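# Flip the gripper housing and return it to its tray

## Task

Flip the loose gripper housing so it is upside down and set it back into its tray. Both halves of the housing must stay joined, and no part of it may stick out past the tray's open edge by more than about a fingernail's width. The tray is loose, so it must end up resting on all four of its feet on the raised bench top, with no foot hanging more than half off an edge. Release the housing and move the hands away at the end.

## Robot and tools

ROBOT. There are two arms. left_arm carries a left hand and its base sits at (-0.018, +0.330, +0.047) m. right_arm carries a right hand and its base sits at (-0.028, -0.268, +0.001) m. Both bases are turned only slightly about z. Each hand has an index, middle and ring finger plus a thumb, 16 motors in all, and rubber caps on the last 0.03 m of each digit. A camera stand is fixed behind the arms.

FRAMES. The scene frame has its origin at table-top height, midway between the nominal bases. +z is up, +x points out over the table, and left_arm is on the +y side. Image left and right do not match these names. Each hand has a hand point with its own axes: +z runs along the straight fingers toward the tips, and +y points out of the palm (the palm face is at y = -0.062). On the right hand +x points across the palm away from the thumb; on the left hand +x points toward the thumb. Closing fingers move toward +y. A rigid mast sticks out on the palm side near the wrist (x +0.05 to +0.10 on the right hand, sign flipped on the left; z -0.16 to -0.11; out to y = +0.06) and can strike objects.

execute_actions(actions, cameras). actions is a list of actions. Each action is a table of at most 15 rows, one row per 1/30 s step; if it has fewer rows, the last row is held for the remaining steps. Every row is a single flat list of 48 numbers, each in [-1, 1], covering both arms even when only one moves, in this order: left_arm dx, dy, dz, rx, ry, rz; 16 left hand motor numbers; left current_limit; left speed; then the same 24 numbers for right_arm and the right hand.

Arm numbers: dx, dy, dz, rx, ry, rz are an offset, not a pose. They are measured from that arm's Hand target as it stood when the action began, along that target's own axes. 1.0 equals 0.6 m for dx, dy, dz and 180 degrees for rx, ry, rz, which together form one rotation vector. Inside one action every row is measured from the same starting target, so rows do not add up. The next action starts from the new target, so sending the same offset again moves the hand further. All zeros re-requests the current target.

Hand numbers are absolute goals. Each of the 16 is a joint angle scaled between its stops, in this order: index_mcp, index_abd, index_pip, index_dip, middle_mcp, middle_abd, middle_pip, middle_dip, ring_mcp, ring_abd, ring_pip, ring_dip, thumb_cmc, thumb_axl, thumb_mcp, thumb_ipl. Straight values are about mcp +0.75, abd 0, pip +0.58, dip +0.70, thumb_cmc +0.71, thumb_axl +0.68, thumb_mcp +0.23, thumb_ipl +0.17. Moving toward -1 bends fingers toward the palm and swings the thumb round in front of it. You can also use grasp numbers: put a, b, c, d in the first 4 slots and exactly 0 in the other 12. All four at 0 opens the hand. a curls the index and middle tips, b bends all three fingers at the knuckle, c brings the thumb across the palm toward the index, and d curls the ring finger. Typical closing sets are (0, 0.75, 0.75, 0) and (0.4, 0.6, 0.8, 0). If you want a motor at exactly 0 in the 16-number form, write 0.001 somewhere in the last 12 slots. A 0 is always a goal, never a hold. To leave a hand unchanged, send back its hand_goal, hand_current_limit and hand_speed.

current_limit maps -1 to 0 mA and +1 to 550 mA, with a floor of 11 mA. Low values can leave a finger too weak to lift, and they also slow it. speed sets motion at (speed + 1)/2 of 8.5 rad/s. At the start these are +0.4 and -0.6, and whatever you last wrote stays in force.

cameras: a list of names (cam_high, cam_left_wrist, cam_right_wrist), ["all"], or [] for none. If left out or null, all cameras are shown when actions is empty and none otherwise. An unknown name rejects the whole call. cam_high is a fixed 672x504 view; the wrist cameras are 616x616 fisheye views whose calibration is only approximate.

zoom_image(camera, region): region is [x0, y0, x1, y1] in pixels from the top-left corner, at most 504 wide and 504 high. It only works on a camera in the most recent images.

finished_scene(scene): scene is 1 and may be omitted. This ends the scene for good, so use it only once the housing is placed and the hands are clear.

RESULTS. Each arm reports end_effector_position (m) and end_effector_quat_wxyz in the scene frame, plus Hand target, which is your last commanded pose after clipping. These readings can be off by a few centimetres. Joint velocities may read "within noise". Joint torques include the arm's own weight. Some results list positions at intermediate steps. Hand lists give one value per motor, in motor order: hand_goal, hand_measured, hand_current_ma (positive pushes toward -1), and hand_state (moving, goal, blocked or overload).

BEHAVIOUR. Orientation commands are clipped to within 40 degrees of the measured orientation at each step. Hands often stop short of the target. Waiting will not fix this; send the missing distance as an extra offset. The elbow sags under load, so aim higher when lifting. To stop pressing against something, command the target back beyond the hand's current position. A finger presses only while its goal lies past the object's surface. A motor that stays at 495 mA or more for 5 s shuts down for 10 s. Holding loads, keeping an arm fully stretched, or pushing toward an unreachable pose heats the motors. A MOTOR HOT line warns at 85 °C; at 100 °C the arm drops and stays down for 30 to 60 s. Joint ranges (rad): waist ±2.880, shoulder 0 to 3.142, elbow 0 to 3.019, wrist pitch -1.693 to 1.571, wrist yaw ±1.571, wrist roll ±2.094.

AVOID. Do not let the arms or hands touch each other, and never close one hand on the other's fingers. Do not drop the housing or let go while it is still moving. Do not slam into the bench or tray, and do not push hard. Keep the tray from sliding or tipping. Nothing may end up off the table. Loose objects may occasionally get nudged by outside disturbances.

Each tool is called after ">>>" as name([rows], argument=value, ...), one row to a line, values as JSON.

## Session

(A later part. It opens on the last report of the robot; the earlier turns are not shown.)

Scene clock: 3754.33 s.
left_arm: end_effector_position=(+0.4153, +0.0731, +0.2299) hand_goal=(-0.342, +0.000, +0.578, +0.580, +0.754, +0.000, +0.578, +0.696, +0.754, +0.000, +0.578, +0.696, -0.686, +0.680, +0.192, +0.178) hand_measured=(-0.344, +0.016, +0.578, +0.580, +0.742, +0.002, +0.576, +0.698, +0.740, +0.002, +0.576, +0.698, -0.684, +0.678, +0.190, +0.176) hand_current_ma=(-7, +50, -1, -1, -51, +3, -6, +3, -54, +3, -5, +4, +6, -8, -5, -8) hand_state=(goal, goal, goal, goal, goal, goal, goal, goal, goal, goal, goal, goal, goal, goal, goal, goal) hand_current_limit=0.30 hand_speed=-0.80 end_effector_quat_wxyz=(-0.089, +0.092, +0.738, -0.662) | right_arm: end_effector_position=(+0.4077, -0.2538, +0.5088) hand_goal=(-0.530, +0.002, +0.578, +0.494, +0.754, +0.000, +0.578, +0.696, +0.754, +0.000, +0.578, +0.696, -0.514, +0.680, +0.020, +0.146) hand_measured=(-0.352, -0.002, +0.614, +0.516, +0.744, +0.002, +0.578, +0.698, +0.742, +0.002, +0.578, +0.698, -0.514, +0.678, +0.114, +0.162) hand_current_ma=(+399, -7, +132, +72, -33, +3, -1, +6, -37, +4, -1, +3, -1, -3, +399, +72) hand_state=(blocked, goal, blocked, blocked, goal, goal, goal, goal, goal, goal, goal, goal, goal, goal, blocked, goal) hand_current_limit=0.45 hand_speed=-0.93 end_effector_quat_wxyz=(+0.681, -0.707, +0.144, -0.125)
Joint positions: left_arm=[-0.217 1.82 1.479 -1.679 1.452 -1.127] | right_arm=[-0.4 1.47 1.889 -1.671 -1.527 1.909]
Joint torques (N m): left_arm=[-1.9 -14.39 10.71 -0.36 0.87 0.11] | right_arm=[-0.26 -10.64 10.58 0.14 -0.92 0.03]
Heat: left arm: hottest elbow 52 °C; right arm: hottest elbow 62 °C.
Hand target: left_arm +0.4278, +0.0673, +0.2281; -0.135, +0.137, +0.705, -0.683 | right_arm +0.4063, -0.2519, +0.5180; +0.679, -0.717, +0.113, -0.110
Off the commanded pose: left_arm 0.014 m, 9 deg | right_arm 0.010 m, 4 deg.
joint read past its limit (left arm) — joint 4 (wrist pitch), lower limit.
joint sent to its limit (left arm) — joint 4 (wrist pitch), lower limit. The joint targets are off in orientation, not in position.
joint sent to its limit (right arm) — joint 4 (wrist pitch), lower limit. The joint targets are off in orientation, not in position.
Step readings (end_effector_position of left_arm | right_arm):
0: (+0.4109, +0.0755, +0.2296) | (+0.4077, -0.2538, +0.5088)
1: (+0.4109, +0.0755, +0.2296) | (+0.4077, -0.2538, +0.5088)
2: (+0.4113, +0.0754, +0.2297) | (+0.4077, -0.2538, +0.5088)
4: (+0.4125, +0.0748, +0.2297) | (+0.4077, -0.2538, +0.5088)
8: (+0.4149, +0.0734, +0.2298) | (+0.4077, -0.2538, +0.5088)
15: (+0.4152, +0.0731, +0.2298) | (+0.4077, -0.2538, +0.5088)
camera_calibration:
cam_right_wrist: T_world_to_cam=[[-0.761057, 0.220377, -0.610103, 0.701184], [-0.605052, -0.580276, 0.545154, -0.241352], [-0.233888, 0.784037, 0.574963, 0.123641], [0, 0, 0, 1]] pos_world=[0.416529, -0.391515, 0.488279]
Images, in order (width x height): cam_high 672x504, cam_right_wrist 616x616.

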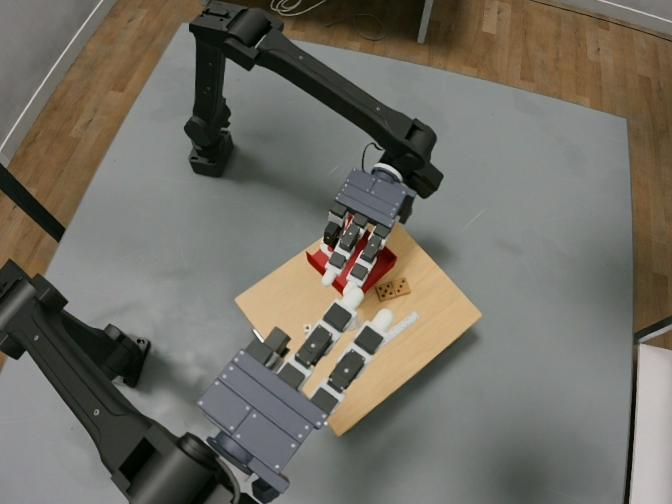

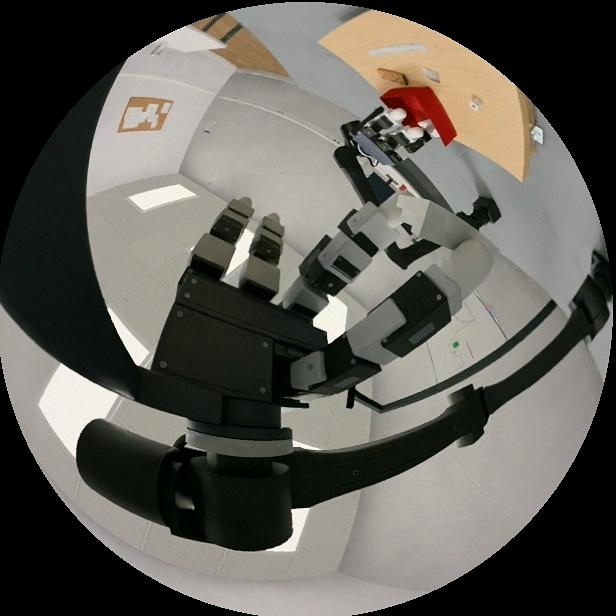

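>>> execute_actions([
  [[0.008,-0.06,0,0,0,0,-0.342,0,0.577,0.58,0.754,0,0.577,0.696,0.754,0,0.577,0.696,-0.686,0.68,0.191,0.178,0.3,-0.8,0,0,0,0,0,0,-0.53,0.001,0.577,0.493,0.754,0,0.577,0.696,0.754,0,0.577,0.696,-0.514,0.68,0.02,0.146,0.45,-0.93]],
  [[0,-0.08,0,0,0,0,-0.342,0,0.577,0.58,0.754,0,0.577,0.696,0.754,0,0.577,0.696,-0.686,0.68,0.191,0.178,0.3,-0.8,0,0,0,0,0,0,-0.53,0.001,0.577,0.493,0.754,0,0.577,0.696,0.754,0,0.577,0.696,-0.514,0.68,0.02,0.146,0.45,-0.93]],
  [[0,-0.02,0,0,0,0,-0.342,0,0.577,0.58,0.754,0,0.577,0.696,0.754,0,0.577,0.696,-0.686,0.68,0.191,0.178,0.3,-0.8,0,0,0,0,0,0,-0.53,0.001,0.577,0.493,0.754,0,0.577,0.696,0.754,0,0.577,0.696,-0.514,0.68,0.02,0.146,0.45,-0.93]],
  [[0.01,0,-0.08,0,0,0,-0.342,0,0.577,0.58,0.754,0,0.577,0.696,0.754,0,0.577,0.696,-0.686,0.68,0.191,0.178,0.3,-0.8,0,0,0,0,0,0,-0.53,0.001,0.577,0.493,0.754,0,0.577,0.696,0.754,0,0.577,0.696,-0.514,0.68,0.02,0.146,0.45,-0.93]],
], cameras=["all"])

>>> zoom_image(camera="cam_high", region=[295, 205, 395, 305])

>>> zoom_image(camera="cam_right_wrist", region=[395, 90, 465, 160])

>>> zoom_image(camera="cam_left_wrist", region=[60, 40, 260, 240])

Scene clock: 3767.13 s.
left_arm: end_effector_position=(+0.4326, +0.1156, +0.3086) hand_goal=(-0.342, +0.000, +0.578, +0.580, +0.754, +0.000, +0.578, +0.696, +0.754, +0.000, +0.578, +0.696, -0.686, +0.680, +0.192, +0.178) hand_measured=(-0.344, +0.002, +0.578, +0.580, +0.742, +0.002, +0.576, +0.698, +0.740, +0.002, +0.576, +0.698, -0.684, +0.678, +0.190, +0.176) hand_current_ma=(-7, +8, -1, -1, -51, +3, -6, +3, -54, +3, -5, +4, +6, -8, -5, -8) hand_state=(goal, goal, goal, goal, goal, goal, goal, goal, goal, goal, goal, goal, goal, goal, goal, goal) hand_current_limit=0.30 hand_speed=-0.80 end_effector_quat_wxyz=(-0.053, +0.052, +0.749, -0.658) | right_arm: end_effector_position=(+0.4077, -0.2538, +0.5088) hand_goal=(-0.530, +0.002, +0.578, +0.494, +0.754, +0.000, +0.578, +0.696, +0.754, +0.000, +0.578, +0.696, -0.514, +0.680, +0.020, +0.146) hand_measured=(-0.352, -0.002, +0.614, +0.516, +0.744, +0.002, +0.578, +0.698, +0.742, +0.002, +0.578, +0.698, -0.514, +0.678, +0.114, +0.162) hand_current_ma=(+399, -7, +132, +72, -33, +3, -1, +6, -37, +4, -1, +3, -1, -3, +399, +72) hand_state=(blocked, goal, blocked, blocked, goal, goal, goal, goal, goal, goal, goal, goal, goal, goal, blocked, goal) hand_current_limit=0.45 hand_speed=-0.93 end_effector_quat_wxyz=(+0.681, -0.707, +0.144, -0.125)
Joint positions: left_arm=[-0.127 1.712 1.565 -1.679 1.439 -1.324] | right_arm=[-0.4 1.47 1.889 -1.671 -1.527 1.909]
Joint torques (N m): left_arm=[-1.32 -17.14 10.55 -0.13 0.97 -0.18] | right_arm=[-0.44 -10.81 10.52 0.12 -0.93 0.02]
Heat: left arm: hottest elbow 54 °C; right arm: hottest elbow 62 °C.
Hand target: left_arm +0.4351, +0.1131, +0.3256; -0.135, +0.137, +0.705, -0.683 | right_arm +0.4063, -0.2519, +0.5180; +0.679, -0.717, +0.113, -0.110
Off the commanded pose: left_arm 0.017 m, 15 deg | right_arm 0.010 m, 4 deg.
joint read past its limit (left arm) — joint 4 (wrist pitch), lower limit.
joint sent to its limit (left arm) — joint 4 (wrist pitch), lower limit. The joint targets are off in orientation, not in position.
joint sent to its limit (right arm) — joint 4 (wrist pitch), lower limit. The joint targets are off in orientation, not in position.
Step readings (end_effector_position of left_arm | right_arm):
0: (+0.4153, +0.0731, +0.2299) | (+0.4077, -0.2538, +0.5088)
1: (+0.4152, +0.0731, +0.2300) | (+0.4077, -0.2538, +0.5088)
2: (+0.4152, +0.0731, +0.2304) | (+0.4077, -0.2538, +0.5088)
4: (+0.4152, +0.0731, +0.2314) | (+0.4077, -0.2538, +0.5088)
8: (+0.4152, +0.0732, +0.2346) | (+0.4077, -0.2538, +0.5088)
15: (+0.4143, +0.0734, +0.2412) | (+0.4077, -0.2538, +0.5088)
16: (+0.4143, +0.0734, +0.2421) | (+0.4077, -0.2538, +0.5088)
17: (+0.4142, +0.0734, +0.2435) | (+0.4077, -0.2538, +0.5088)
19: (+0.4139, +0.0731, +0.2495) | (+0.4077, -0.2538, +0.5088)
23: (+0.4150, +0.0722, +0.2718) | (+0.4077, -0.2538, +0.5088)
30: (+0.4160, +0.0710, +0.2995) | (+0.4077, -0.2538, +0.5088)
31: (+0.4160, +0.0710, +0.2998) | (+0.4077, -0.2538, +0.5088)
32: (+0.4157, +0.0711, +0.2999) | (+0.4077, -0.2538, +0.5088)
34: (+0.4150, +0.0712, +0.3001) | (+0.4077, -0.2538, +0.5088)
38: (+0.4149, +0.0711, +0.3020) | (+0.4077, -0.2538, +0.5088)
45: (+0.4147, +0.0710, +0.3033) | (+0.4077, -0.2538, +0.5088)
46: (+0.4147, +0.0710, +0.3033) | (+0.4077, -0.2538, +0.5088)
47: (+0.4152, +0.0726, +0.3030) | (+0.4077, -0.2538, +0.5088)
49: (+0.4170, +0.0781, +0.3017) | (+0.4077, -0.2538, +0.5088)
53: (+0.4262, +0.0987, +0.3035) | (+0.4077, -0.2538, +0.5088)
60: (+0.4332, +0.1164, +0.3085) | (+0.4077, -0.2538, +0.5088)
camera_calibration:
cam_left_wrist: T_world_to_cam=[[0.744769, -0.143968, 0.651607, -0.544119], [-0.344101, 0.753773, 0.559839, -0.163032], [-0.571763, -0.64117, 0.511847, 0.28613], [0, 0, 0, 1]] pos_world=[0.512743, 0.228011, 0.299369]
cam_right_wrist: T_world_to_cam=[[-0.761057, 0.220377, -0.610103, 0.701184], [-0.605052, -0.580276, 0.545154, -0.241352], [-0.233888, 0.784037, 0.574963, 0.123641], [0, 0, 0, 1]] pos_world=[0.416529, -0.391515, 0.488279]

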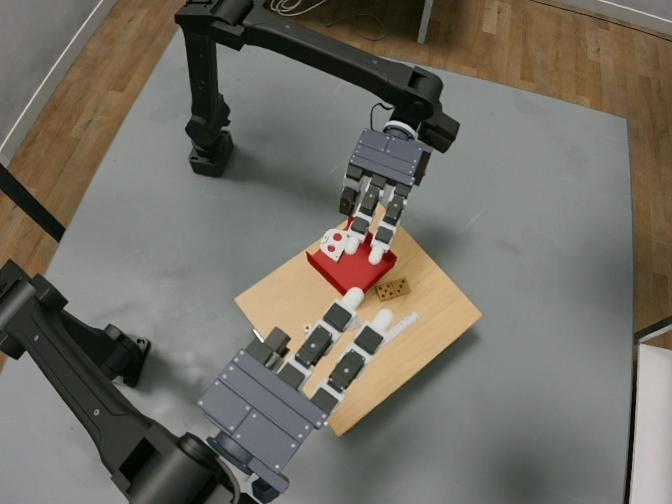

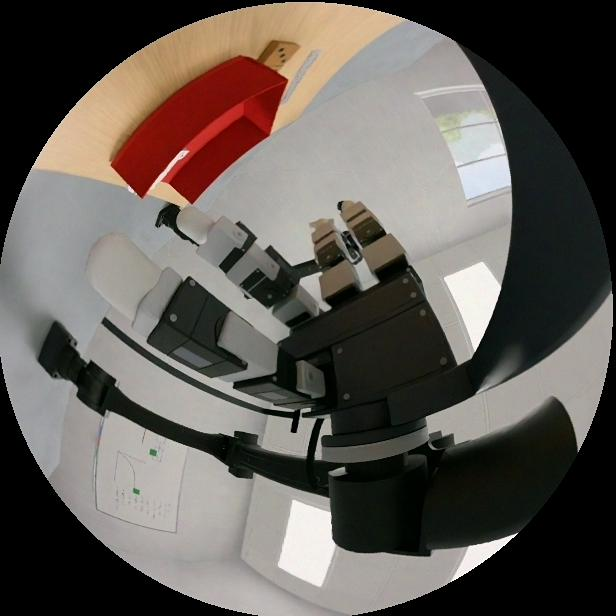

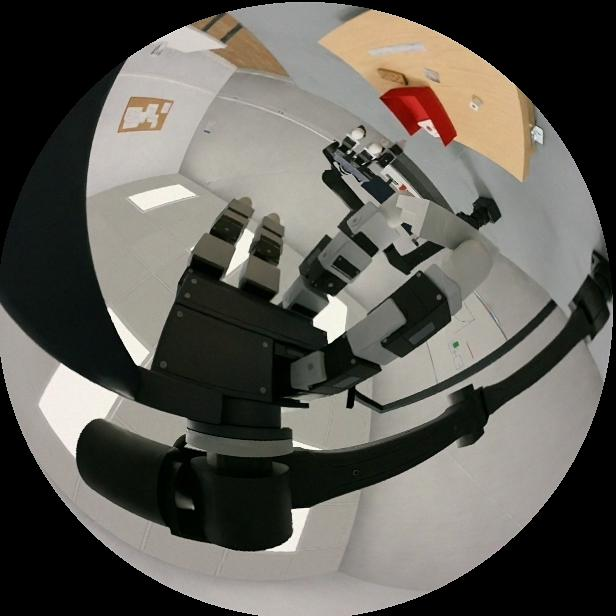

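Scaled by 5.040 from the camera's 672x504 image, which has a finer 960x720 frame.

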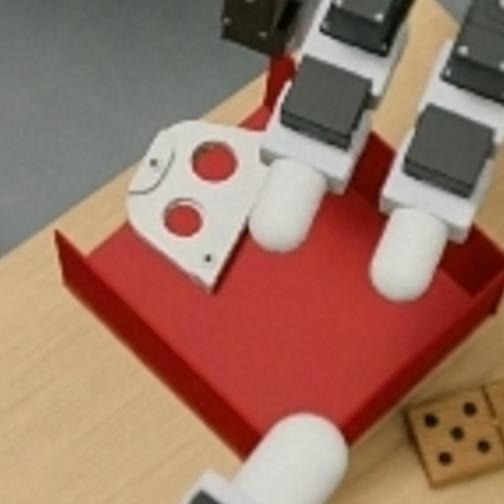

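Scaled by 7.200 from the camera's 616x616 image, which has a finer 880x880 frame.

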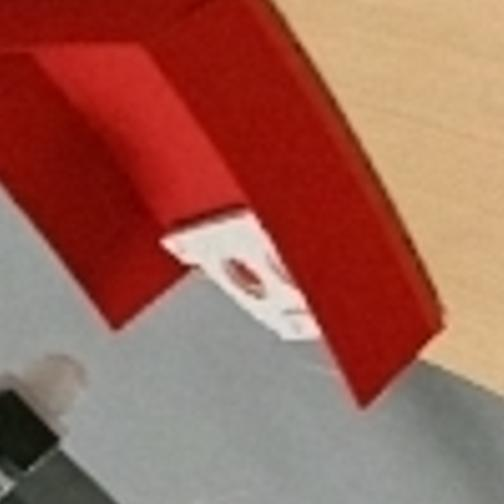

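Scaled by 2.520 from the camera's 616x616 image, which has a finer 880x880 frame.

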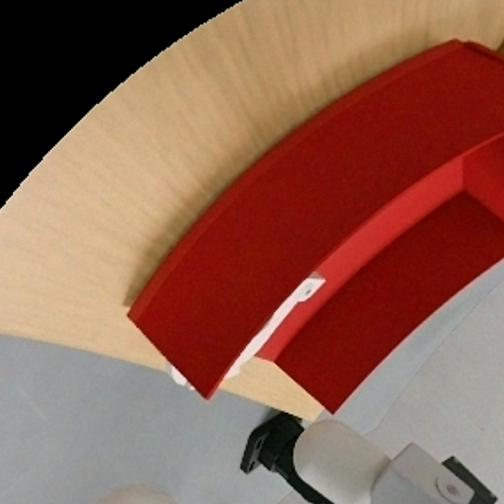

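>>> execute_actions([
  [[-0.04,0,0.0645,0,0,0,-0.342,0,0.577,0.58,0.754,0,0.577,0.696,0.754,0,0.577,0.696,0.71,0.68,0.23,0.17,0.3,-0.6,0,0,0,0,0,0,-0.53,0.001,0.577,0.493,0.754,0,0.577,0.696,0.754,0,0.577,0.696,-0.514,0.68,0.02,0.146,0.45,-0.93]],
  [[-0.04,0,0.0645,0,0,0,-0.342,0,0.577,0.58,0.754,0,0.577,0.696,0.754,0,0.577,0.696,0.71,0.68,0.23,0.17,0.3,-0.6,0,0,0,0,0,0,-0.53,0.001,0.577,0.493,0.754,0,0.577,0.696,0.754,0,0.577,0.696,-0.514,0.68,0.02,0.146,0.45,-0.93]],
  [[0,0.04,0,0,0,0,-0.342,0,0.577,0.58,0.754,0,0.577,0.696,0.754,0,0.577,0.696,0.71,0.68,0.23,0.17,0.3,-0.6,0,0,0,0,0,0,-0.53,0.001,0.577,0.493,0.754,0,0.577,0.696,0.754,0,0.577,0.696,-0.514,0.68,0.02,0.146,0.45,-0.93]],
], cameras=["all"])

>>> zoom_image(camera="cam_right_wrist", region=[385, 85, 455, 155])

>>> zoom_image(camera="cam_left_wrist", region=[0, 60, 260, 320])

Scene clock: 3806.60 s.
left_arm: end_effector_position=(+0.4398, +0.0231, +0.2993) hand_goal=(-0.342, +0.000, +0.578, +0.580, +0.754, +0.000, +0.578, +0.696, +0.754, +0.000, +0.578, +0.696, +0.710, +0.680, +0.230, +0.170) hand_measured=(-0.344, +0.002, +0.578, +0.580, +0.742, +0.002, +0.576, +0.698, +0.740, +0.002, +0.576, +0.698, +0.686, +0.678, +0.228, +0.172) hand_current_ma=(-7, +7, -1, -1, -51, +3, -6, +3, -54, +3, -5, +4, -93, -8, -9, +8) hand_state=(goal, goal, goal, goal, goal, goal, goal, goal, goal, goal, goal, goal, blocked, goal, goal, goal) hand_current_limit=0.30 hand_speed=-0.60 end_effector_quat_wxyz=(-0.110, +0.100, +0.724, -0.673) | right_arm: end_effector_position=(+0.4077, -0.2538, +0.5088) hand_goal=(-0.530, +0.002, +0.578, +0.494, +0.754, +0.000, +0.578, +0.696, +0.754, +0.000, +0.578, +0.696, -0.514, +0.680, +0.020, +0.146) hand_measured=(-0.352, -0.002, +0.614, +0.516, +0.744, +0.002, +0.578, +0.698, +0.742, +0.002, +0.578, +0.698, -0.514, +0.678, +0.114, +0.162) hand_current_ma=(+399, -7, +132, +72, -33, +3, -1, +6, -37, +4, -1, +3, -1, -3, +399, +72) hand_state=(blocked, goal, blocked, blocked, goal, goal, goal, goal, goal, goal, goal, goal, goal, goal, blocked, goal) hand_current_limit=0.45 hand_speed=-0.93 end_effector_quat_wxyz=(+0.681, -0.707, +0.144, -0.125)
Joint positions: left_arm=[-0.293 1.855 1.712 -1.679 1.499 -1.342] | right_arm=[-0.4 1.47 1.889 -1.671 -1.527 1.909]
Joint torques (N m): left_arm=[-0.97 -16.67 9.95 -0.29 1.09 0.12] | right_arm=[-0.26 -11.22 10.51 0.08 -0.95 0.03]
Heat: left arm: hottest elbow 53 °C; right arm: hottest elbow 62 °C.
Hand target: left_arm +0.4504, +0.0239, +0.2989; -0.135, +0.137, +0.705, -0.683 | right_arm +0.4063, -0.2519, +0.5180; +0.679, -0.717, +0.113, -0.110
Off the commanded pose: left_arm 0.011 m, 6 deg | right_arm 0.010 m, 4 deg.
joint read past its limit (left arm) — joint 4 (wrist pitch), lower limit.
joint sent to its limit (left arm) — joint 4 (wrist pitch), lower limit. The joint targets are off in orientation, not in position.
joint sent to its limit (right arm) — joint 4 (wrist pitch), lower limit. The joint targets are off in orientation, not in position.
Step readings (end_effector_position of left_arm | right_arm):
0: (+0.4326, +0.1156, +0.3086) | (+0.4077, -0.2538, +0.5088)
1: (+0.4325, +0.1152, +0.3086) | (+0.4077, -0.2538, +0.5088)
2: (+0.4314, +0.1122, +0.3093) | (+0.4077, -0.2538, +0.5088)
4: (+0.4313, +0.1060, +0.3119) | (+0.4077, -0.2538, +0.5088)
8: (+0.4306, +0.0833, +0.3179) | (+0.4077, -0.2538, +0.5088)
15: (+0.4271, +0.0666, +0.3152) | (+0.4077, -0.2538, +0.5088)
16: (+0.4276, +0.0666, +0.3148) | (+0.4077, -0.2538, +0.5088)
17: (+0.4287, +0.0652, +0.3150) | (+0.4077, -0.2538, +0.5088)
19: (+0.4347, +0.0590, +0.3175) | (+0.4077, -0.2538, +0.5088)
23: (+0.4413, +0.0407, +0.3174) | (+0.4077, -0.2538, +0.5088)
30: (+0.4361, +0.0242, +0.3099) | (+0.4077, -0.2538, +0.5088)
31: (+0.4362, +0.0242, +0.3096) | (+0.4077, -0.2538, +0.5088)
32: (+0.4362, +0.0242, +0.3096) | (+0.4077, -0.2538, +0.5088)
34: (+0.4363, +0.0241, +0.3092) | (+0.4077, -0.2538, +0.5088)
38: (+0.4377, +0.0237, +0.3056) | (+0.4077, -0.2538, +0.5088)
45: (+0.4397, +0.0231, +0.2993) | (+0.4077, -0.2538, +0.5088)
camera_calibration:
cam_left_wrist: T_world_to_cam=[[0.733964, -0.219246, 0.642828, -0.547528], [-0.212391, 0.824906, 0.52385, -0.13445], [-0.645125, -0.521019, 0.558886, 0.251161], [0, 0, 0, 1]] pos_world=[0.535341, 0.121725, 0.282028]
cam_right_wrist: T_world_to_cam=[[-0.761057, 0.220377, -0.610103, 0.701184], [-0.605052, -0.580276, 0.545154, -0.241352], [-0.233888, 0.784037, 0.574963, 0.123641], [0, 0, 0, 1]] pos_world=[0.416529, -0.391515, 0.488279]

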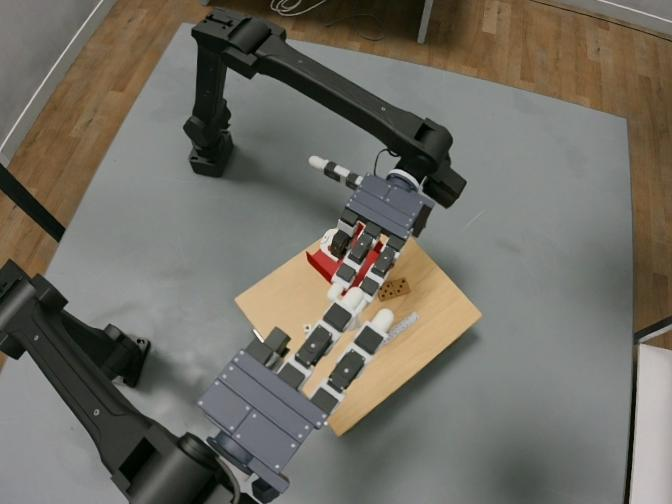

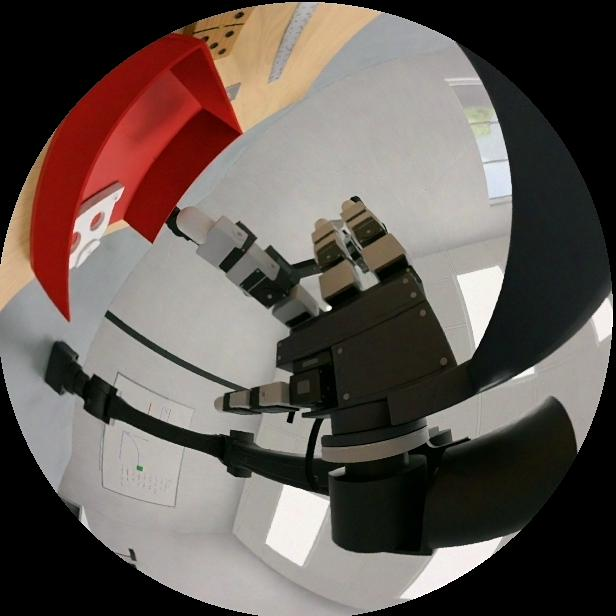

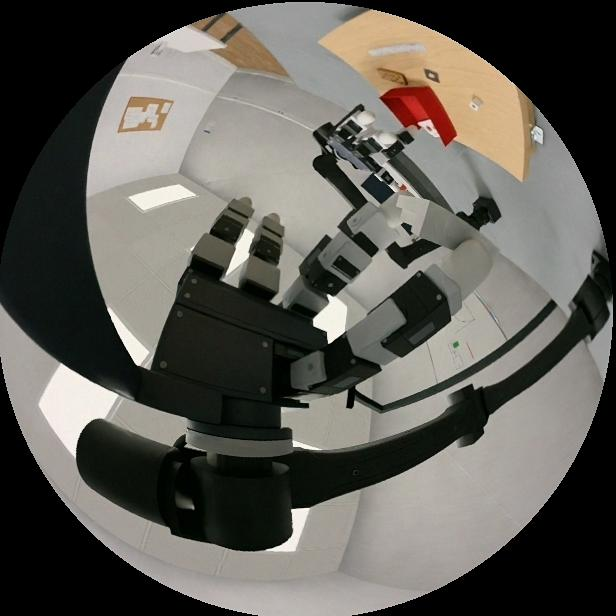

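Scaled by 7.200 from the camera's 616x616 image, which has a finer 880x880 frame.

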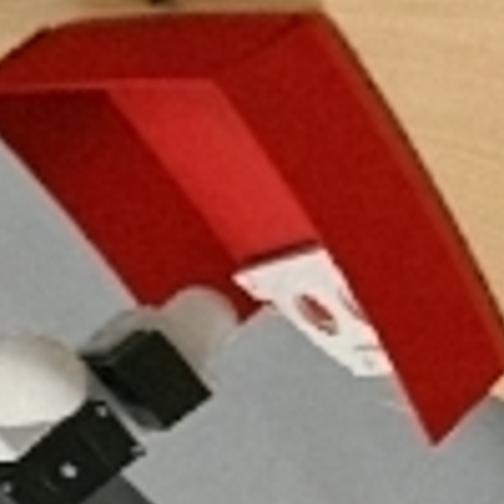

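Scaled by 1.938 from the camera's 616x616 image, which has a finer 880x880 frame.

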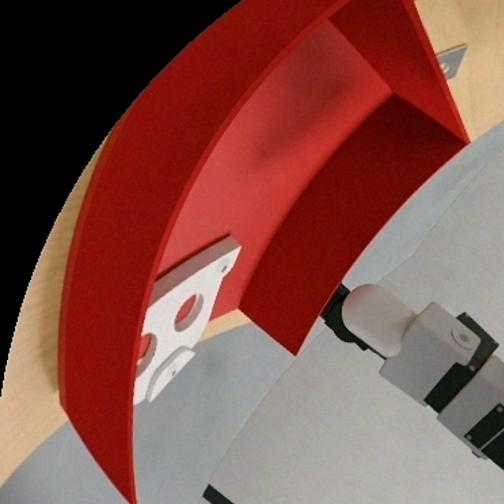

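>>> execute_actions([
  [[0.0035,0.04,-0.009,0,0,0,-0.342,0,0.577,0.58,0.754,0,0.577,0.696,0.754,0,0.577,0.696,0.71,0.68,0.23,0.17,0.3,-0.6,0,0,0,0,0,0,-0.53,0.001,0.577,0.493,0.754,0,0.577,0.696,0.754,0,0.577,0.696,-0.514,0.68,0.02,0.146,0.45,-0.93]],
  [[0,0.045,0,0,0,0,-0.342,0,0.577,0.58,0.754,0,0.577,0.696,0.754,0,0.577,0.696,0.71,0.68,0.23,0.17,0.3,-0.6,0,0,0,0,0,0,-0.53,0.001,0.577,0.493,0.754,0,0.577,0.696,0.754,0,0.577,0.696,-0.514,0.68,0.02,0.146,0.45,-0.93]],
], cameras=["cam_right_wrist"])

>>> zoom_image(camera="cam_right_wrist", region=[385, 85, 455, 155])

Scene clock: 3819.03 s.
left_arm: end_effector_position=(+0.4457, +0.0286, +0.2533) hand_goal=(-0.342, +0.000, +0.578, +0.580, +0.754, +0.000, +0.578, +0.696, +0.754, +0.000, +0.578, +0.696, +0.710, +0.680, +0.230, +0.170) hand_measured=(-0.344, +0.002, +0.578, +0.580, +0.742, +0.002, +0.576, +0.698, +0.740, +0.002, +0.576, +0.698, +0.686, +0.678, +0.228, +0.172) hand_current_ma=(-7, +7, -1, -1, -51, +3, -6, +3, -54, +3, -5, +4, -93, -8, -9, +8) hand_state=(goal, goal, goal, goal, goal, goal, goal, goal, goal, goal, goal, goal, blocked, goal, goal, goal) hand_current_limit=0.30 hand_speed=-0.60 end_effector_quat_wxyz=(-0.104, +0.106, +0.726, -0.671) | right_arm: end_effector_position=(+0.4077, -0.2538, +0.5088) hand_goal=(-0.530, +0.002, +0.578, +0.494, +0.754, +0.000, +0.578, +0.696, +0.754, +0.000, +0.578, +0.696, -0.514, +0.680, +0.020, +0.146) hand_measured=(-0.352, -0.002, +0.614, +0.516, +0.744, +0.002, +0.578, +0.698, +0.742, +0.002, +0.578, +0.698, -0.514, +0.678, +0.114, +0.162) hand_current_ma=(+399, -7, +132, +72, -33, +3, -1, +6, -37, +4, -1, +3, -1, -3, +399, +72) hand_state=(blocked, goal, blocked, blocked, goal, goal, goal, goal, goal, goal, goal, goal, goal, goal, blocked, goal) hand_current_limit=0.45 hand_speed=-0.93 end_effector_quat_wxyz=(+0.681, -0.707, +0.144, -0.125)
Joint positions: left_arm=[-0.282 1.905 1.663 -1.679 1.488 -1.227] | right_arm=[-0.4 1.47 1.889 -1.671 -1.527 1.909]
Joint torques (N m): left_arm=[-1.08 -17.96 8.14 -0.24 0.96 0.11] | right_arm=[-0.44 -11.11 10.5 0.14 -0.94 0.03]
Heat: left arm: hottest elbow 55 °C; right arm: hottest elbow 62 °C.
Hand target: left_arm +0.4510, +0.0313, +0.2482; -0.135, +0.137, +0.705, -0.683 | right_arm +0.4063, -0.2519, +0.5180; +0.679, -0.717, +0.113, -0.110
Off the commanded pose: left_arm 0.008 m, 6 deg | right_arm 0.010 m, 4 deg.
joint read past its limit (left arm) — joint 4 (wrist pitch), lower limit.
joint sent to its limit (left arm) — joint 4 (wrist pitch), lower limit. The joint targets are off in orientation, not in position.
joint sent to its limit (right arm) — joint 4 (wrist pitch), lower limit. The joint targets are off in orientation, not in position.
Step readings (end_effector_position of left_arm | right_arm):
0: (+0.4398, +0.0231, +0.2992) | (+0.4077, -0.2538, +0.5088)
1: (+0.4399, +0.0231, +0.2992) | (+0.4077, -0.2538, +0.5088)
2: (+0.4403, +0.0232, +0.2991) | (+0.4077, -0.2538, +0.5088)
4: (+0.4413, +0.0233, +0.2981) | (+0.4077, -0.2538, +0.5088)
8: (+0.4426, +0.0259, +0.2928) | (+0.4077, -0.2538, +0.5088)
15: (+0.4449, +0.0278, +0.2837) | (+0.4077, -0.2538, +0.5088)
16: (+0.4450, +0.0278, +0.2832) | (+0.4077, -0.2538, +0.5088)
17: (+0.4450, +0.0278, +0.2823) | (+0.4077, -0.2538, +0.5088)
19: (+0.4444, +0.0282, +0.2788) | (+0.4077, -0.2538, +0.5088)
23: (+0.4437, +0.0288, +0.2672) | (+0.4077, -0.2538, +0.5088)
30: (+0.4454, +0.0287, +0.2534) | (+0.4077, -0.2538, +0.5088)
camera_calibration:
cam_right_wrist: T_world_to_cam=[[-0.761057, 0.220377, -0.610103, 0.701184], [-0.605052, -0.580276, 0.545154, -0.241352], [-0.233888, 0.784037, 0.574963, 0.123641], [0, 0, 0, 1]] pos_world=[0.416529, -0.391515, 0.488279]
Images, in order (width x height): cam_right_wrist 616x616.

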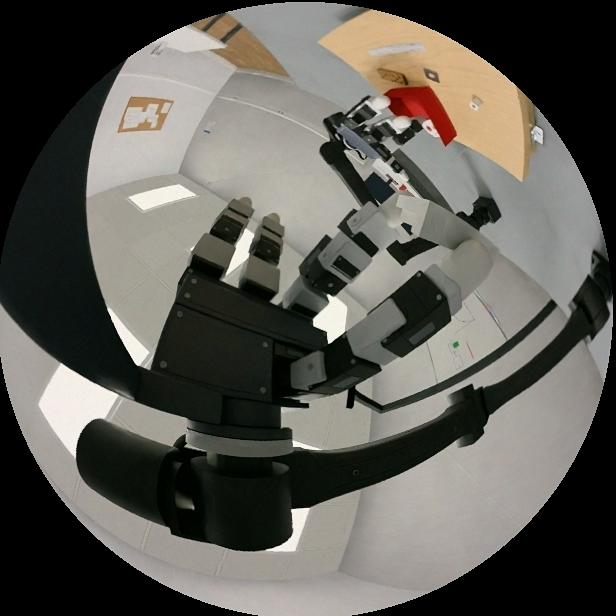

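Scaled by 7.200 from the camera's 616x616 image, which has a finer 880x880 frame.

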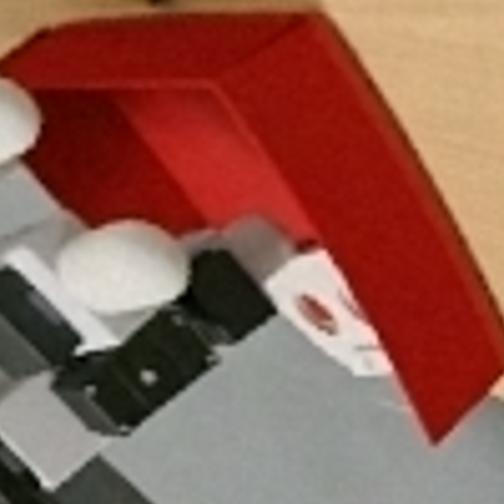

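>>> execute_actions([
  [[-0.003,0.014,0,0,0,0,-0.342,0,0.577,0.58,0.754,0,0.577,0.696,0.754,0,0.577,0.696,0.71,0.68,0.23,0.17,0.3,-0.6,0,0,0,0,0,0,-0.53,0.001,0.577,0.493,0.754,0,0.577,0.696,0.754,0,0.577,0.696,-0.514,0.68,0.02,0.146,0.45,-0.93]],
  [[0,0.014,0,0,0,0,-0.342,0,0.577,0.58,0.754,0,0.577,0.696,0.754,0,0.577,0.696,0.71,0.68,0.23,0.17,0.3,-0.6,0,0,0,0,0,0,-0.53,0.001,0.577,0.493,0.754,0,0.577,0.696,0.754,0,0.577,0.696,-0.514,0.68,0.02,0.146,0.45,-0.93]],
], cameras=["cam_right_wrist"])

>>> zoom_image(camera="cam_right_wrist", region=[385, 85, 455, 155])

Scene clock: 3828.77 s.
left_arm: end_effector_position=(+0.4482, +0.0282, +0.2410) hand_goal=(-0.342, +0.000, +0.578, +0.580, +0.754, +0.000, +0.578, +0.696, +0.754, +0.000, +0.578, +0.696, +0.710, +0.680, +0.230, +0.170) hand_measured=(-0.344, +0.002, +0.578, +0.580, +0.742, +0.002, +0.576, +0.698, +0.740, +0.002, +0.576, +0.698, +0.686, +0.678, +0.228, +0.172) hand_current_ma=(-7, +7, -1, -1, -51, +3, -6, +3, -54, +3, -5, +4, -93, -8, -9, +8) hand_state=(goal, goal, goal, goal, goal, goal, goal, goal, goal, goal, goal, goal, blocked, goal, goal, goal) hand_current_limit=0.30 hand_speed=-0.60 end_effector_quat_wxyz=(-0.101, +0.111, +0.726, -0.671) | right_arm: end_effector_position=(+0.4077, -0.2538, +0.5088) hand_goal=(-0.530, +0.002, +0.578, +0.494, +0.754, +0.000, +0.578, +0.696, +0.754, +0.000, +0.578, +0.696, -0.514, +0.680, +0.020, +0.146) hand_measured=(-0.352, -0.002, +0.614, +0.516, +0.744, +0.002, +0.578, +0.698, +0.742, +0.002, +0.578, +0.698, -0.514, +0.678, +0.114, +0.162) hand_current_ma=(+399, -7, +132, +72, -33, +3, -1, +6, -37, +4, -1, +3, -1, -3, +399, +72) hand_state=(blocked, goal, blocked, blocked, goal, goal, goal, goal, goal, goal, goal, goal, goal, goal, blocked, goal) hand_current_limit=0.45 hand_speed=-0.93 end_effector_quat_wxyz=(+0.681, -0.707, +0.144, -0.125)
Joint positions: left_arm=[-0.282 1.924 1.657 -1.679 1.486 -1.192] | right_arm=[-0.4 1.47 1.889 -1.671 -1.527 1.909]
Joint torques (N m): left_arm=[-0.91 -17.73 7.82 -0.32 0.91 0.11] | right_arm=[-0.32 -11.34 10.56 0.12 -0.94 0.02]
Heat: left arm: hottest elbow 55 °C; right arm: hottest elbow 62 °C.
Hand target: left_arm +0.4529, +0.0311, +0.2313; -0.135, +0.137, +0.705, -0.683 | right_arm +0.4063, -0.2519, +0.5180; +0.679, -0.717, +0.113, -0.110
Off the commanded pose: left_arm 0.011 m, 6 deg | right_arm 0.010 m, 4 deg.
joint read past its limit (left arm) — joint 4 (wrist pitch), lower limit.
joint sent to its limit (left arm) — joint 4 (wrist pitch), lower limit. The joint targets are off in orientation, not in position.
joint sent to its limit (right arm) — joint 4 (wrist pitch), lower limit. The joint targets are off in orientation, not in position.
Step readings (end_effector_position of left_arm | right_arm):
0: (+0.4458, +0.0286, +0.2533) | (+0.4077, -0.2538, +0.5088)
1: (+0.4458, +0.0286, +0.2533) | (+0.4077, -0.2538, +0.5088)
2: (+0.4459, +0.0286, +0.2533) | (+0.4077, -0.2538, +0.5088)
4: (+0.4462, +0.0285, +0.2530) | (+0.4077, -0.2538, +0.5088)
8: (+0.4468, +0.0283, +0.2523) | (+0.4077, -0.2538, +0.5088)
15: (+0.4474, +0.0282, +0.2500) | (+0.4077, -0.2538, +0.5088)
16: (+0.4475, +0.0282, +0.2498) | (+0.4077, -0.2538, +0.5088)
17: (+0.4476, +0.0282, +0.2495) | (+0.4077, -0.2538, +0.5088)
19: (+0.4478, +0.0281, +0.2486) | (+0.4077, -0.2538, +0.5088)
23: (+0.4478, +0.0282, +0.2452) | (+0.4077, -0.2538, +0.5088)
30: (+0.4481, +0.0282, +0.2412) | (+0.4077, -0.2538, +0.5088)
camera_calibration:
cam_right_wrist: T_world_to_cam=[[-0.761057, 0.220377, -0.610103, 0.701184], [-0.605052, -0.580276, 0.545154, -0.241352], [-0.233888, 0.784037, 0.574963, 0.123641], [0, 0, 0, 1]] pos_world=[0.416529, -0.391515, 0.488279]
Images, in order (width x height): cam_right_wrist 616x616.

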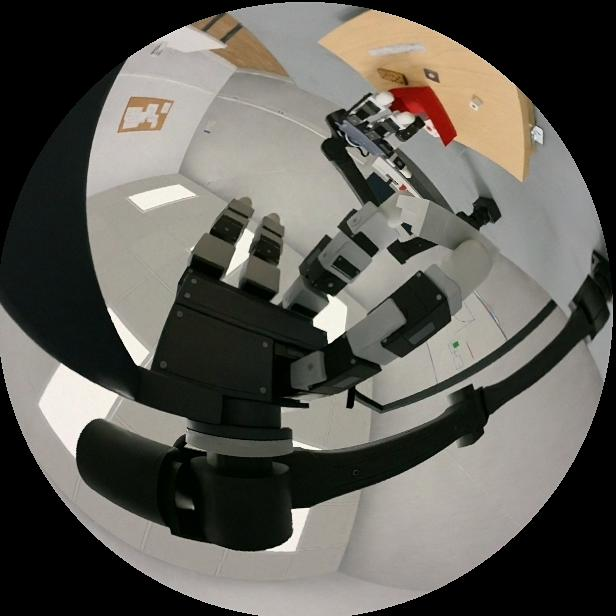

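Scaled by 7.200 from the camera's 616x616 image, which has a finer 880x880 frame.

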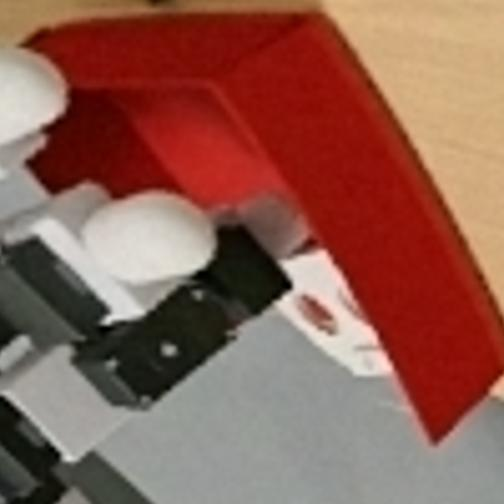

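>>> execute_actions([
  [[0.0432,-0.004,-0.0048,0,0,0,-0.342,0,0.577,0.58,0.754,0,0.577,0.696,0.754,0,0.577,0.696,0.71,0.68,0.23,0.17,0.3,-0.6,0,0,0,0,0,0,-0.53,0.001,0.577,0.493,0.754,0,0.577,0.696,0.754,0,0.577,0.696,-0.514,0.68,0.02,0.146,0.45,-0.93]],
], cameras=["cam_right_wrist","cam_high"])

>>> zoom_image(camera="cam_right_wrist", region=[385, 85, 455, 155])

>>> zoom_image(camera="cam_high", region=[295, 205, 395, 305])

Scene clock: 3836.97 s.
left_arm: end_effector_position=(+0.4277, +0.0398, +0.2264) hand_goal=(-0.342, +0.000, +0.578, +0.580, +0.754, +0.000, +0.578, +0.696, +0.754, +0.000, +0.578, +0.696, +0.710, +0.680, +0.230, +0.170) hand_measured=(-0.342, -0.004, +0.578, +0.578, +0.740, +0.002, +0.576, +0.698, +0.740, +0.002, +0.576, +0.698, +0.688, +0.678, +0.228, +0.172) hand_current_ma=(-1, -12, -2, -6, -52, +3, -6, +3, -56, +3, -5, +4, -89, -8, -9, +8) hand_state=(goal, goal, goal, goal, goal, goal, goal, goal, goal, goal, goal, goal, blocked, goal, goal, goal) hand_current_limit=0.30 hand_speed=-0.60 end_effector_quat_wxyz=(-0.112, +0.099, +0.730, -0.667) | right_arm: end_effector_position=(+0.4077, -0.2538, +0.5088) hand_goal=(-0.530, +0.002, +0.578, +0.494, +0.754, +0.000, +0.578, +0.696, +0.754, +0.000, +0.578, +0.696, -0.514, +0.680, +0.020, +0.146) hand_measured=(-0.352, -0.002, +0.614, +0.516, +0.744, +0.002, +0.578, +0.698, +0.742, +0.002, +0.578, +0.698, -0.514, +0.678, +0.114, +0.162) hand_current_ma=(+399, -7, +132, +72, -33, +3, -1, +6, -37, +4, -1, +3, -1, -3, +399, +72) hand_state=(blocked, goal, blocked, blocked, goal, goal, goal, goal, goal, goal, goal, goal, goal, goal, blocked, goal) hand_current_limit=0.45 hand_speed=-0.93 end_effector_quat_wxyz=(+0.681, -0.707, +0.144, -0.125)
Joint positions: left_arm=[-0.272 1.895 1.569 -1.679 1.477 -1.167] | right_arm=[-0.4 1.47 1.889 -1.671 -1.527 1.909]
Joint torques (N m): left_arm=[-1.03 -19.72 7.54 -0.28 0.87 0.15] | right_arm=[-0.62 -11.16 10.51 0.2 -0.93 0.02]
Heat: left arm: hottest elbow 55 °C; right arm: hottest elbow 62 °C.
Hand target: left_arm +0.4298, +0.0435, +0.2339; -0.135, +0.137, +0.705, -0.683 | right_arm +0.4063, -0.2519, +0.5180; +0.679, -0.717, +0.113, -0.110
Off the commanded pose: left_arm 0.009 m, 6 deg | right_arm 0.010 m, 4 deg.
joint read past its limit (left arm) — joint 4 (wrist pitch), lower limit.
joint sent to its limit (left arm) — joint 4 (wrist pitch), lower limit. The joint targets are off in orientation, not in position.
joint sent to its limit (right arm) — joint 4 (wrist pitch), lower limit. The joint targets are off in orientation, not in position.
Step readings (end_effector_position of left_arm | right_arm):
0: (+0.4482, +0.0281, +0.2410) | (+0.4077, -0.2538, +0.5088)
1: (+0.4479, +0.0282, +0.2406) | (+0.4077, -0.2538, +0.5088)
2: (+0.4466, +0.0288, +0.2388) | (+0.4077, -0.2538, +0.5088)
4: (+0.4406, +0.0310, +0.2344) | (+0.4077, -0.2538, +0.5088)
8: (+0.4296, +0.0362, +0.2247) | (+0.4077, -0.2538, +0.5088)
15: (+0.4281, +0.0397, +0.2269) | (+0.4077, -0.2538, +0.5088)
camera_calibration:
cam_right_wrist: T_world_to_cam=[[-0.761057, 0.220377, -0.610103, 0.701184], [-0.605052, -0.580276, 0.545154, -0.241352], [-0.233888, 0.784037, 0.574963, 0.123641], [0, 0, 0, 1]] pos_world=[0.416529, -0.391515, 0.488279]
Images, in order (width x height): cam_high 672x504, cam_right_wrist 616x616.

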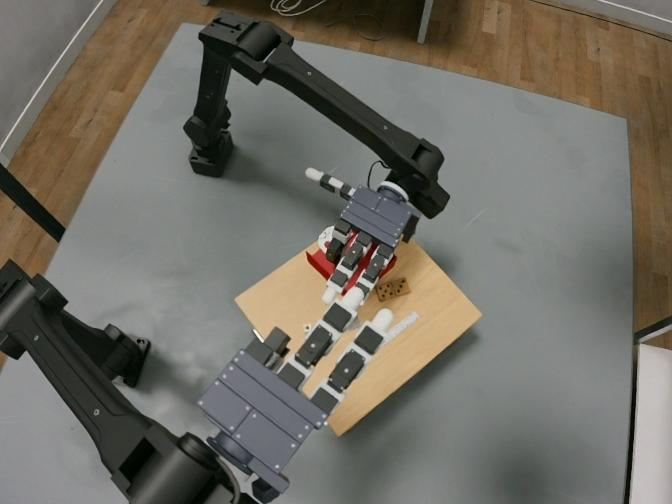

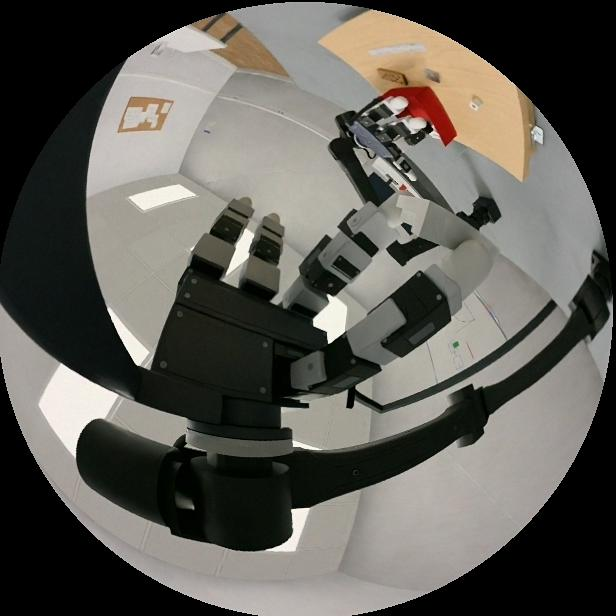

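Scaled by 7.200 from the camera's 616x616 image, which has a finer 880x880 frame.

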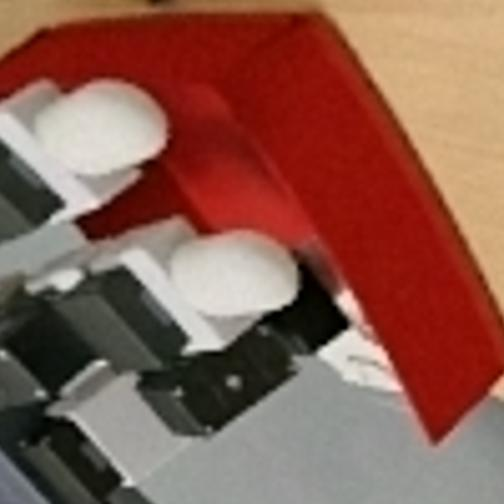

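Scaled by 5.040 from the camera's 672x504 image, which has a finer 960x720 frame.

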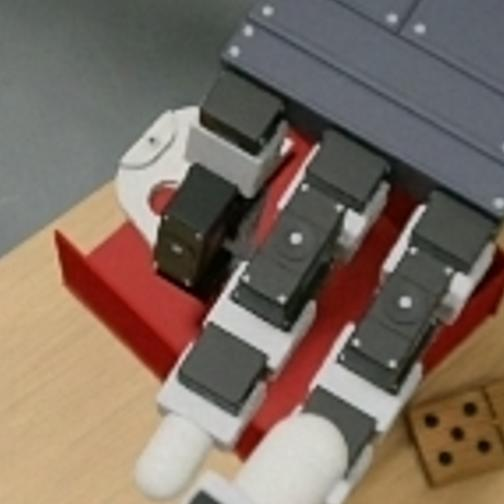

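>>> execute_actions([
  [[-0.022,0,-0.002,0,0,0,-0.342,0,0.577,0.58,0.754,0,0.577,0.696,0.754,0,0.577,0.696,0.71,0.68,0.23,0.17,0.3,-0.6,0,0,0,0,0,0,-0.53,0.001,0.577,0.493,0.754,0,0.577,0.696,0.754,0,0.577,0.696,-0.514,0.68,0.02,0.146,0.45,-0.93]],
  [[-0.0065,0,-0.041,0,0,0,-0.342,0,0.577,0.58,0.754,0,0.577,0.696,0.754,0,0.577,0.696,0.71,0.68,0.23,0.17,0.3,-0.6,0,0,0,0,0,0,-0.53,0.001,0.577,0.493,0.754,0,0.577,0.696,0.754,0,0.577,0.696,-0.514,0.68,0.02,0.146,0.45,-0.93]],
], cameras=["cam_right_wrist","cam_high"])

>>> zoom_image(camera="cam_right_wrist", region=[385, 85, 455, 155])

>>> zoom_image(camera="cam_high", region=[295, 205, 395, 305])

Scene clock: 3851.93 s.
left_arm: end_effector_position=(+0.4421, +0.0630, +0.2256) hand_goal=(-0.342, +0.000, +0.578, +0.580, +0.754, +0.000, +0.578, +0.696, +0.754, +0.000, +0.578, +0.696, +0.710, +0.680, +0.230, +0.170) hand_measured=(-0.342, +0.000, +0.580, +0.582, +0.740, +0.002, +0.576, +0.698, +0.740, +0.002, +0.576, +0.698, +0.688, +0.678, +0.228, +0.172) hand_current_ma=(+0, +2, +7, +6, -52, +3, -6, +3, -56, +3, -5, +4, -89, -8, -9, +8) hand_state=(goal, goal, goal, goal, goal, goal, goal, goal, goal, goal, goal, goal, blocked, goal, goal, goal) hand_current_limit=0.30 hand_speed=-0.60 end_effector_quat_wxyz=(-0.095, +0.087, +0.737, -0.663) | right_arm: end_effector_position=(+0.4077, -0.2538, +0.5088) hand_goal=(-0.530, +0.002, +0.578, +0.494, +0.754, +0.000, +0.578, +0.696, +0.754, +0.000, +0.578, +0.696, -0.514, +0.680, +0.020, +0.146) hand_measured=(-0.352, -0.002, +0.614, +0.516, +0.744, +0.002, +0.578, +0.698, +0.742, +0.002, +0.578, +0.698, -0.514, +0.678, +0.114, +0.162) hand_current_ma=(+399, -7, +132, +72, -33, +3, -1, +6, -37, +4, -1, +3, -1, -3, +399, +72) hand_state=(blocked, goal, blocked, blocked, goal, goal, goal, goal, goal, goal, goal, goal, goal, goal, blocked, goal) hand_current_limit=0.45 hand_speed=-0.93 end_effector_quat_wxyz=(+0.681, -0.707, +0.144, -0.125)
Joint positions: left_arm=[-0.225 1.895 1.576 -1.679 1.458 -1.166] | right_arm=[-0.4 1.47 1.889 -1.671 -1.527 1.909]
Joint torques (N m): left_arm=[-0.67 -17.26 11.22 -0.51 0.89 -0.13] | right_arm=[-0.38 -11.05 10.65 0.08 -0.92 0.03]
Heat: left arm: hottest elbow 52 °C; right arm: hottest elbow 62 °C.
Hand target: left_arm +0.4556, +0.0610, +0.2348; -0.135, +0.137, +0.705, -0.683 | right_arm +0.4063, -0.2519, +0.5180; +0.679, -0.717, +0.113, -0.110
Off the commanded pose: left_arm 0.016 m, 9 deg | right_arm 0.010 m, 4 deg.
joint read past its limit (left arm) — joint 4 (wrist pitch), lower limit.
joint sent to its limit (left arm) — joint 4 (wrist pitch), lower limit. The joint targets are off in orientation, not in position.
joint sent to its limit (right arm) — joint 4 (wrist pitch), lower limit. The joint targets are off in orientation, not in position.
Step readings (end_effector_position of left_arm | right_arm):
0: (+0.4278, +0.0398, +0.2264) | (+0.4077, -0.2538, +0.5088)
1: (+0.4278, +0.0398, +0.2264) | (+0.4077, -0.2538, +0.5088)
2: (+0.4278, +0.0398, +0.2264) | (+0.4077, -0.2538, +0.5088)
4: (+0.4278, +0.0398, +0.2264) | (+0.4077, -0.2538, +0.5088)
8: (+0.4278, +0.0398, +0.2264) | (+0.4077, -0.2538, +0.5088)
15: (+0.4278, +0.0398, +0.2264) | (+0.4077, -0.2538, +0.5088)
16: (+0.4279, +0.0400, +0.2264) | (+0.4077, -0.2538, +0.5088)
17: (+0.4281, +0.0409, +0.2259) | (+0.4077, -0.2538, +0.5088)
19: (+0.4295, +0.0439, +0.2252) | (+0.4077, -0.2538, +0.5088)
23: (+0.4359, +0.0535, +0.2253) | (+0.4077, -0.2538, +0.5088)
30: (+0.4419, +0.0628, +0.2256) | (+0.4077, -0.2538, +0.5088)
camera_calibration:
cam_right_wrist: T_world_to_cam=[[-0.761057, 0.220377, -0.610103, 0.701184], [-0.605052, -0.580276, 0.545154, -0.241352], [-0.233888, 0.784037, 0.574963, 0.123641], [0, 0, 0, 1]] pos_world=[0.416529, -0.391515, 0.488279]
Images, in order (width x height): cam_high 672x504, cam_right_wrist 616x616.

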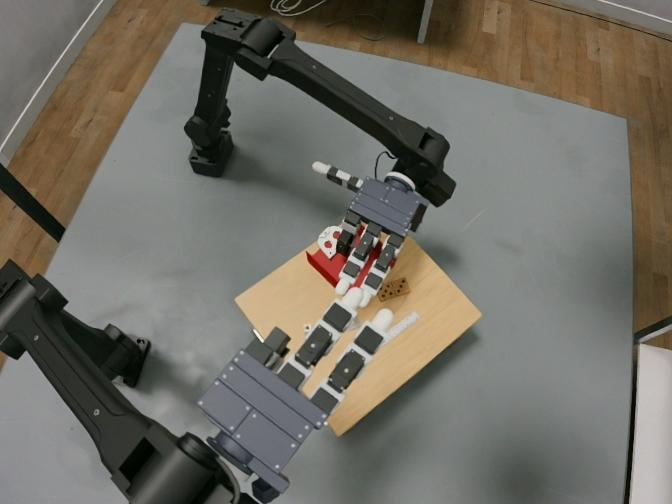

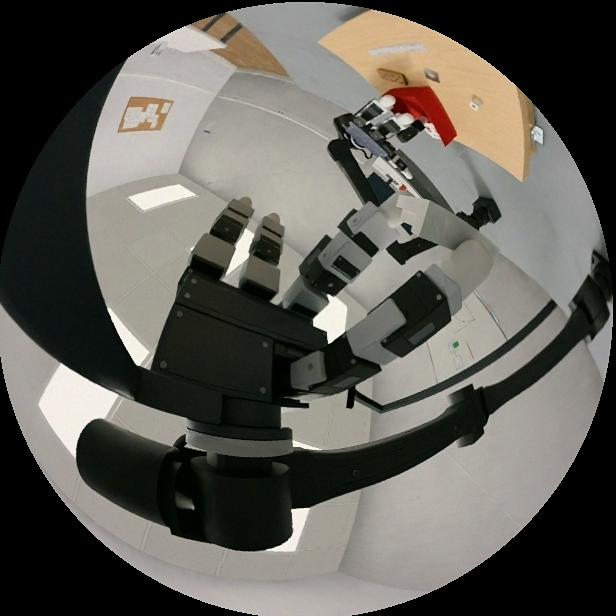

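Scaled by 7.200 from the camera's 616x616 image, which has a finer 880x880 frame.

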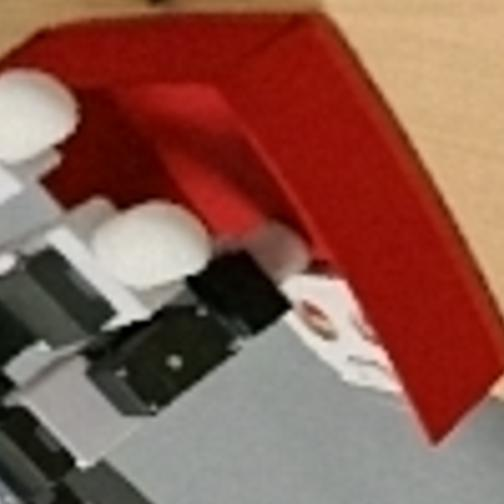

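Scaled by 5.040 from the camera's 672x504 image, which has a finer 960x720 frame.

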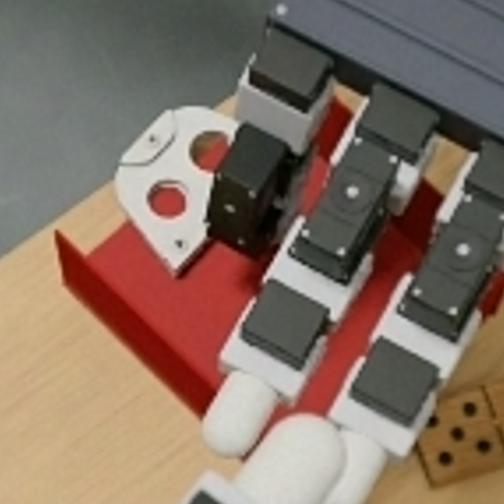

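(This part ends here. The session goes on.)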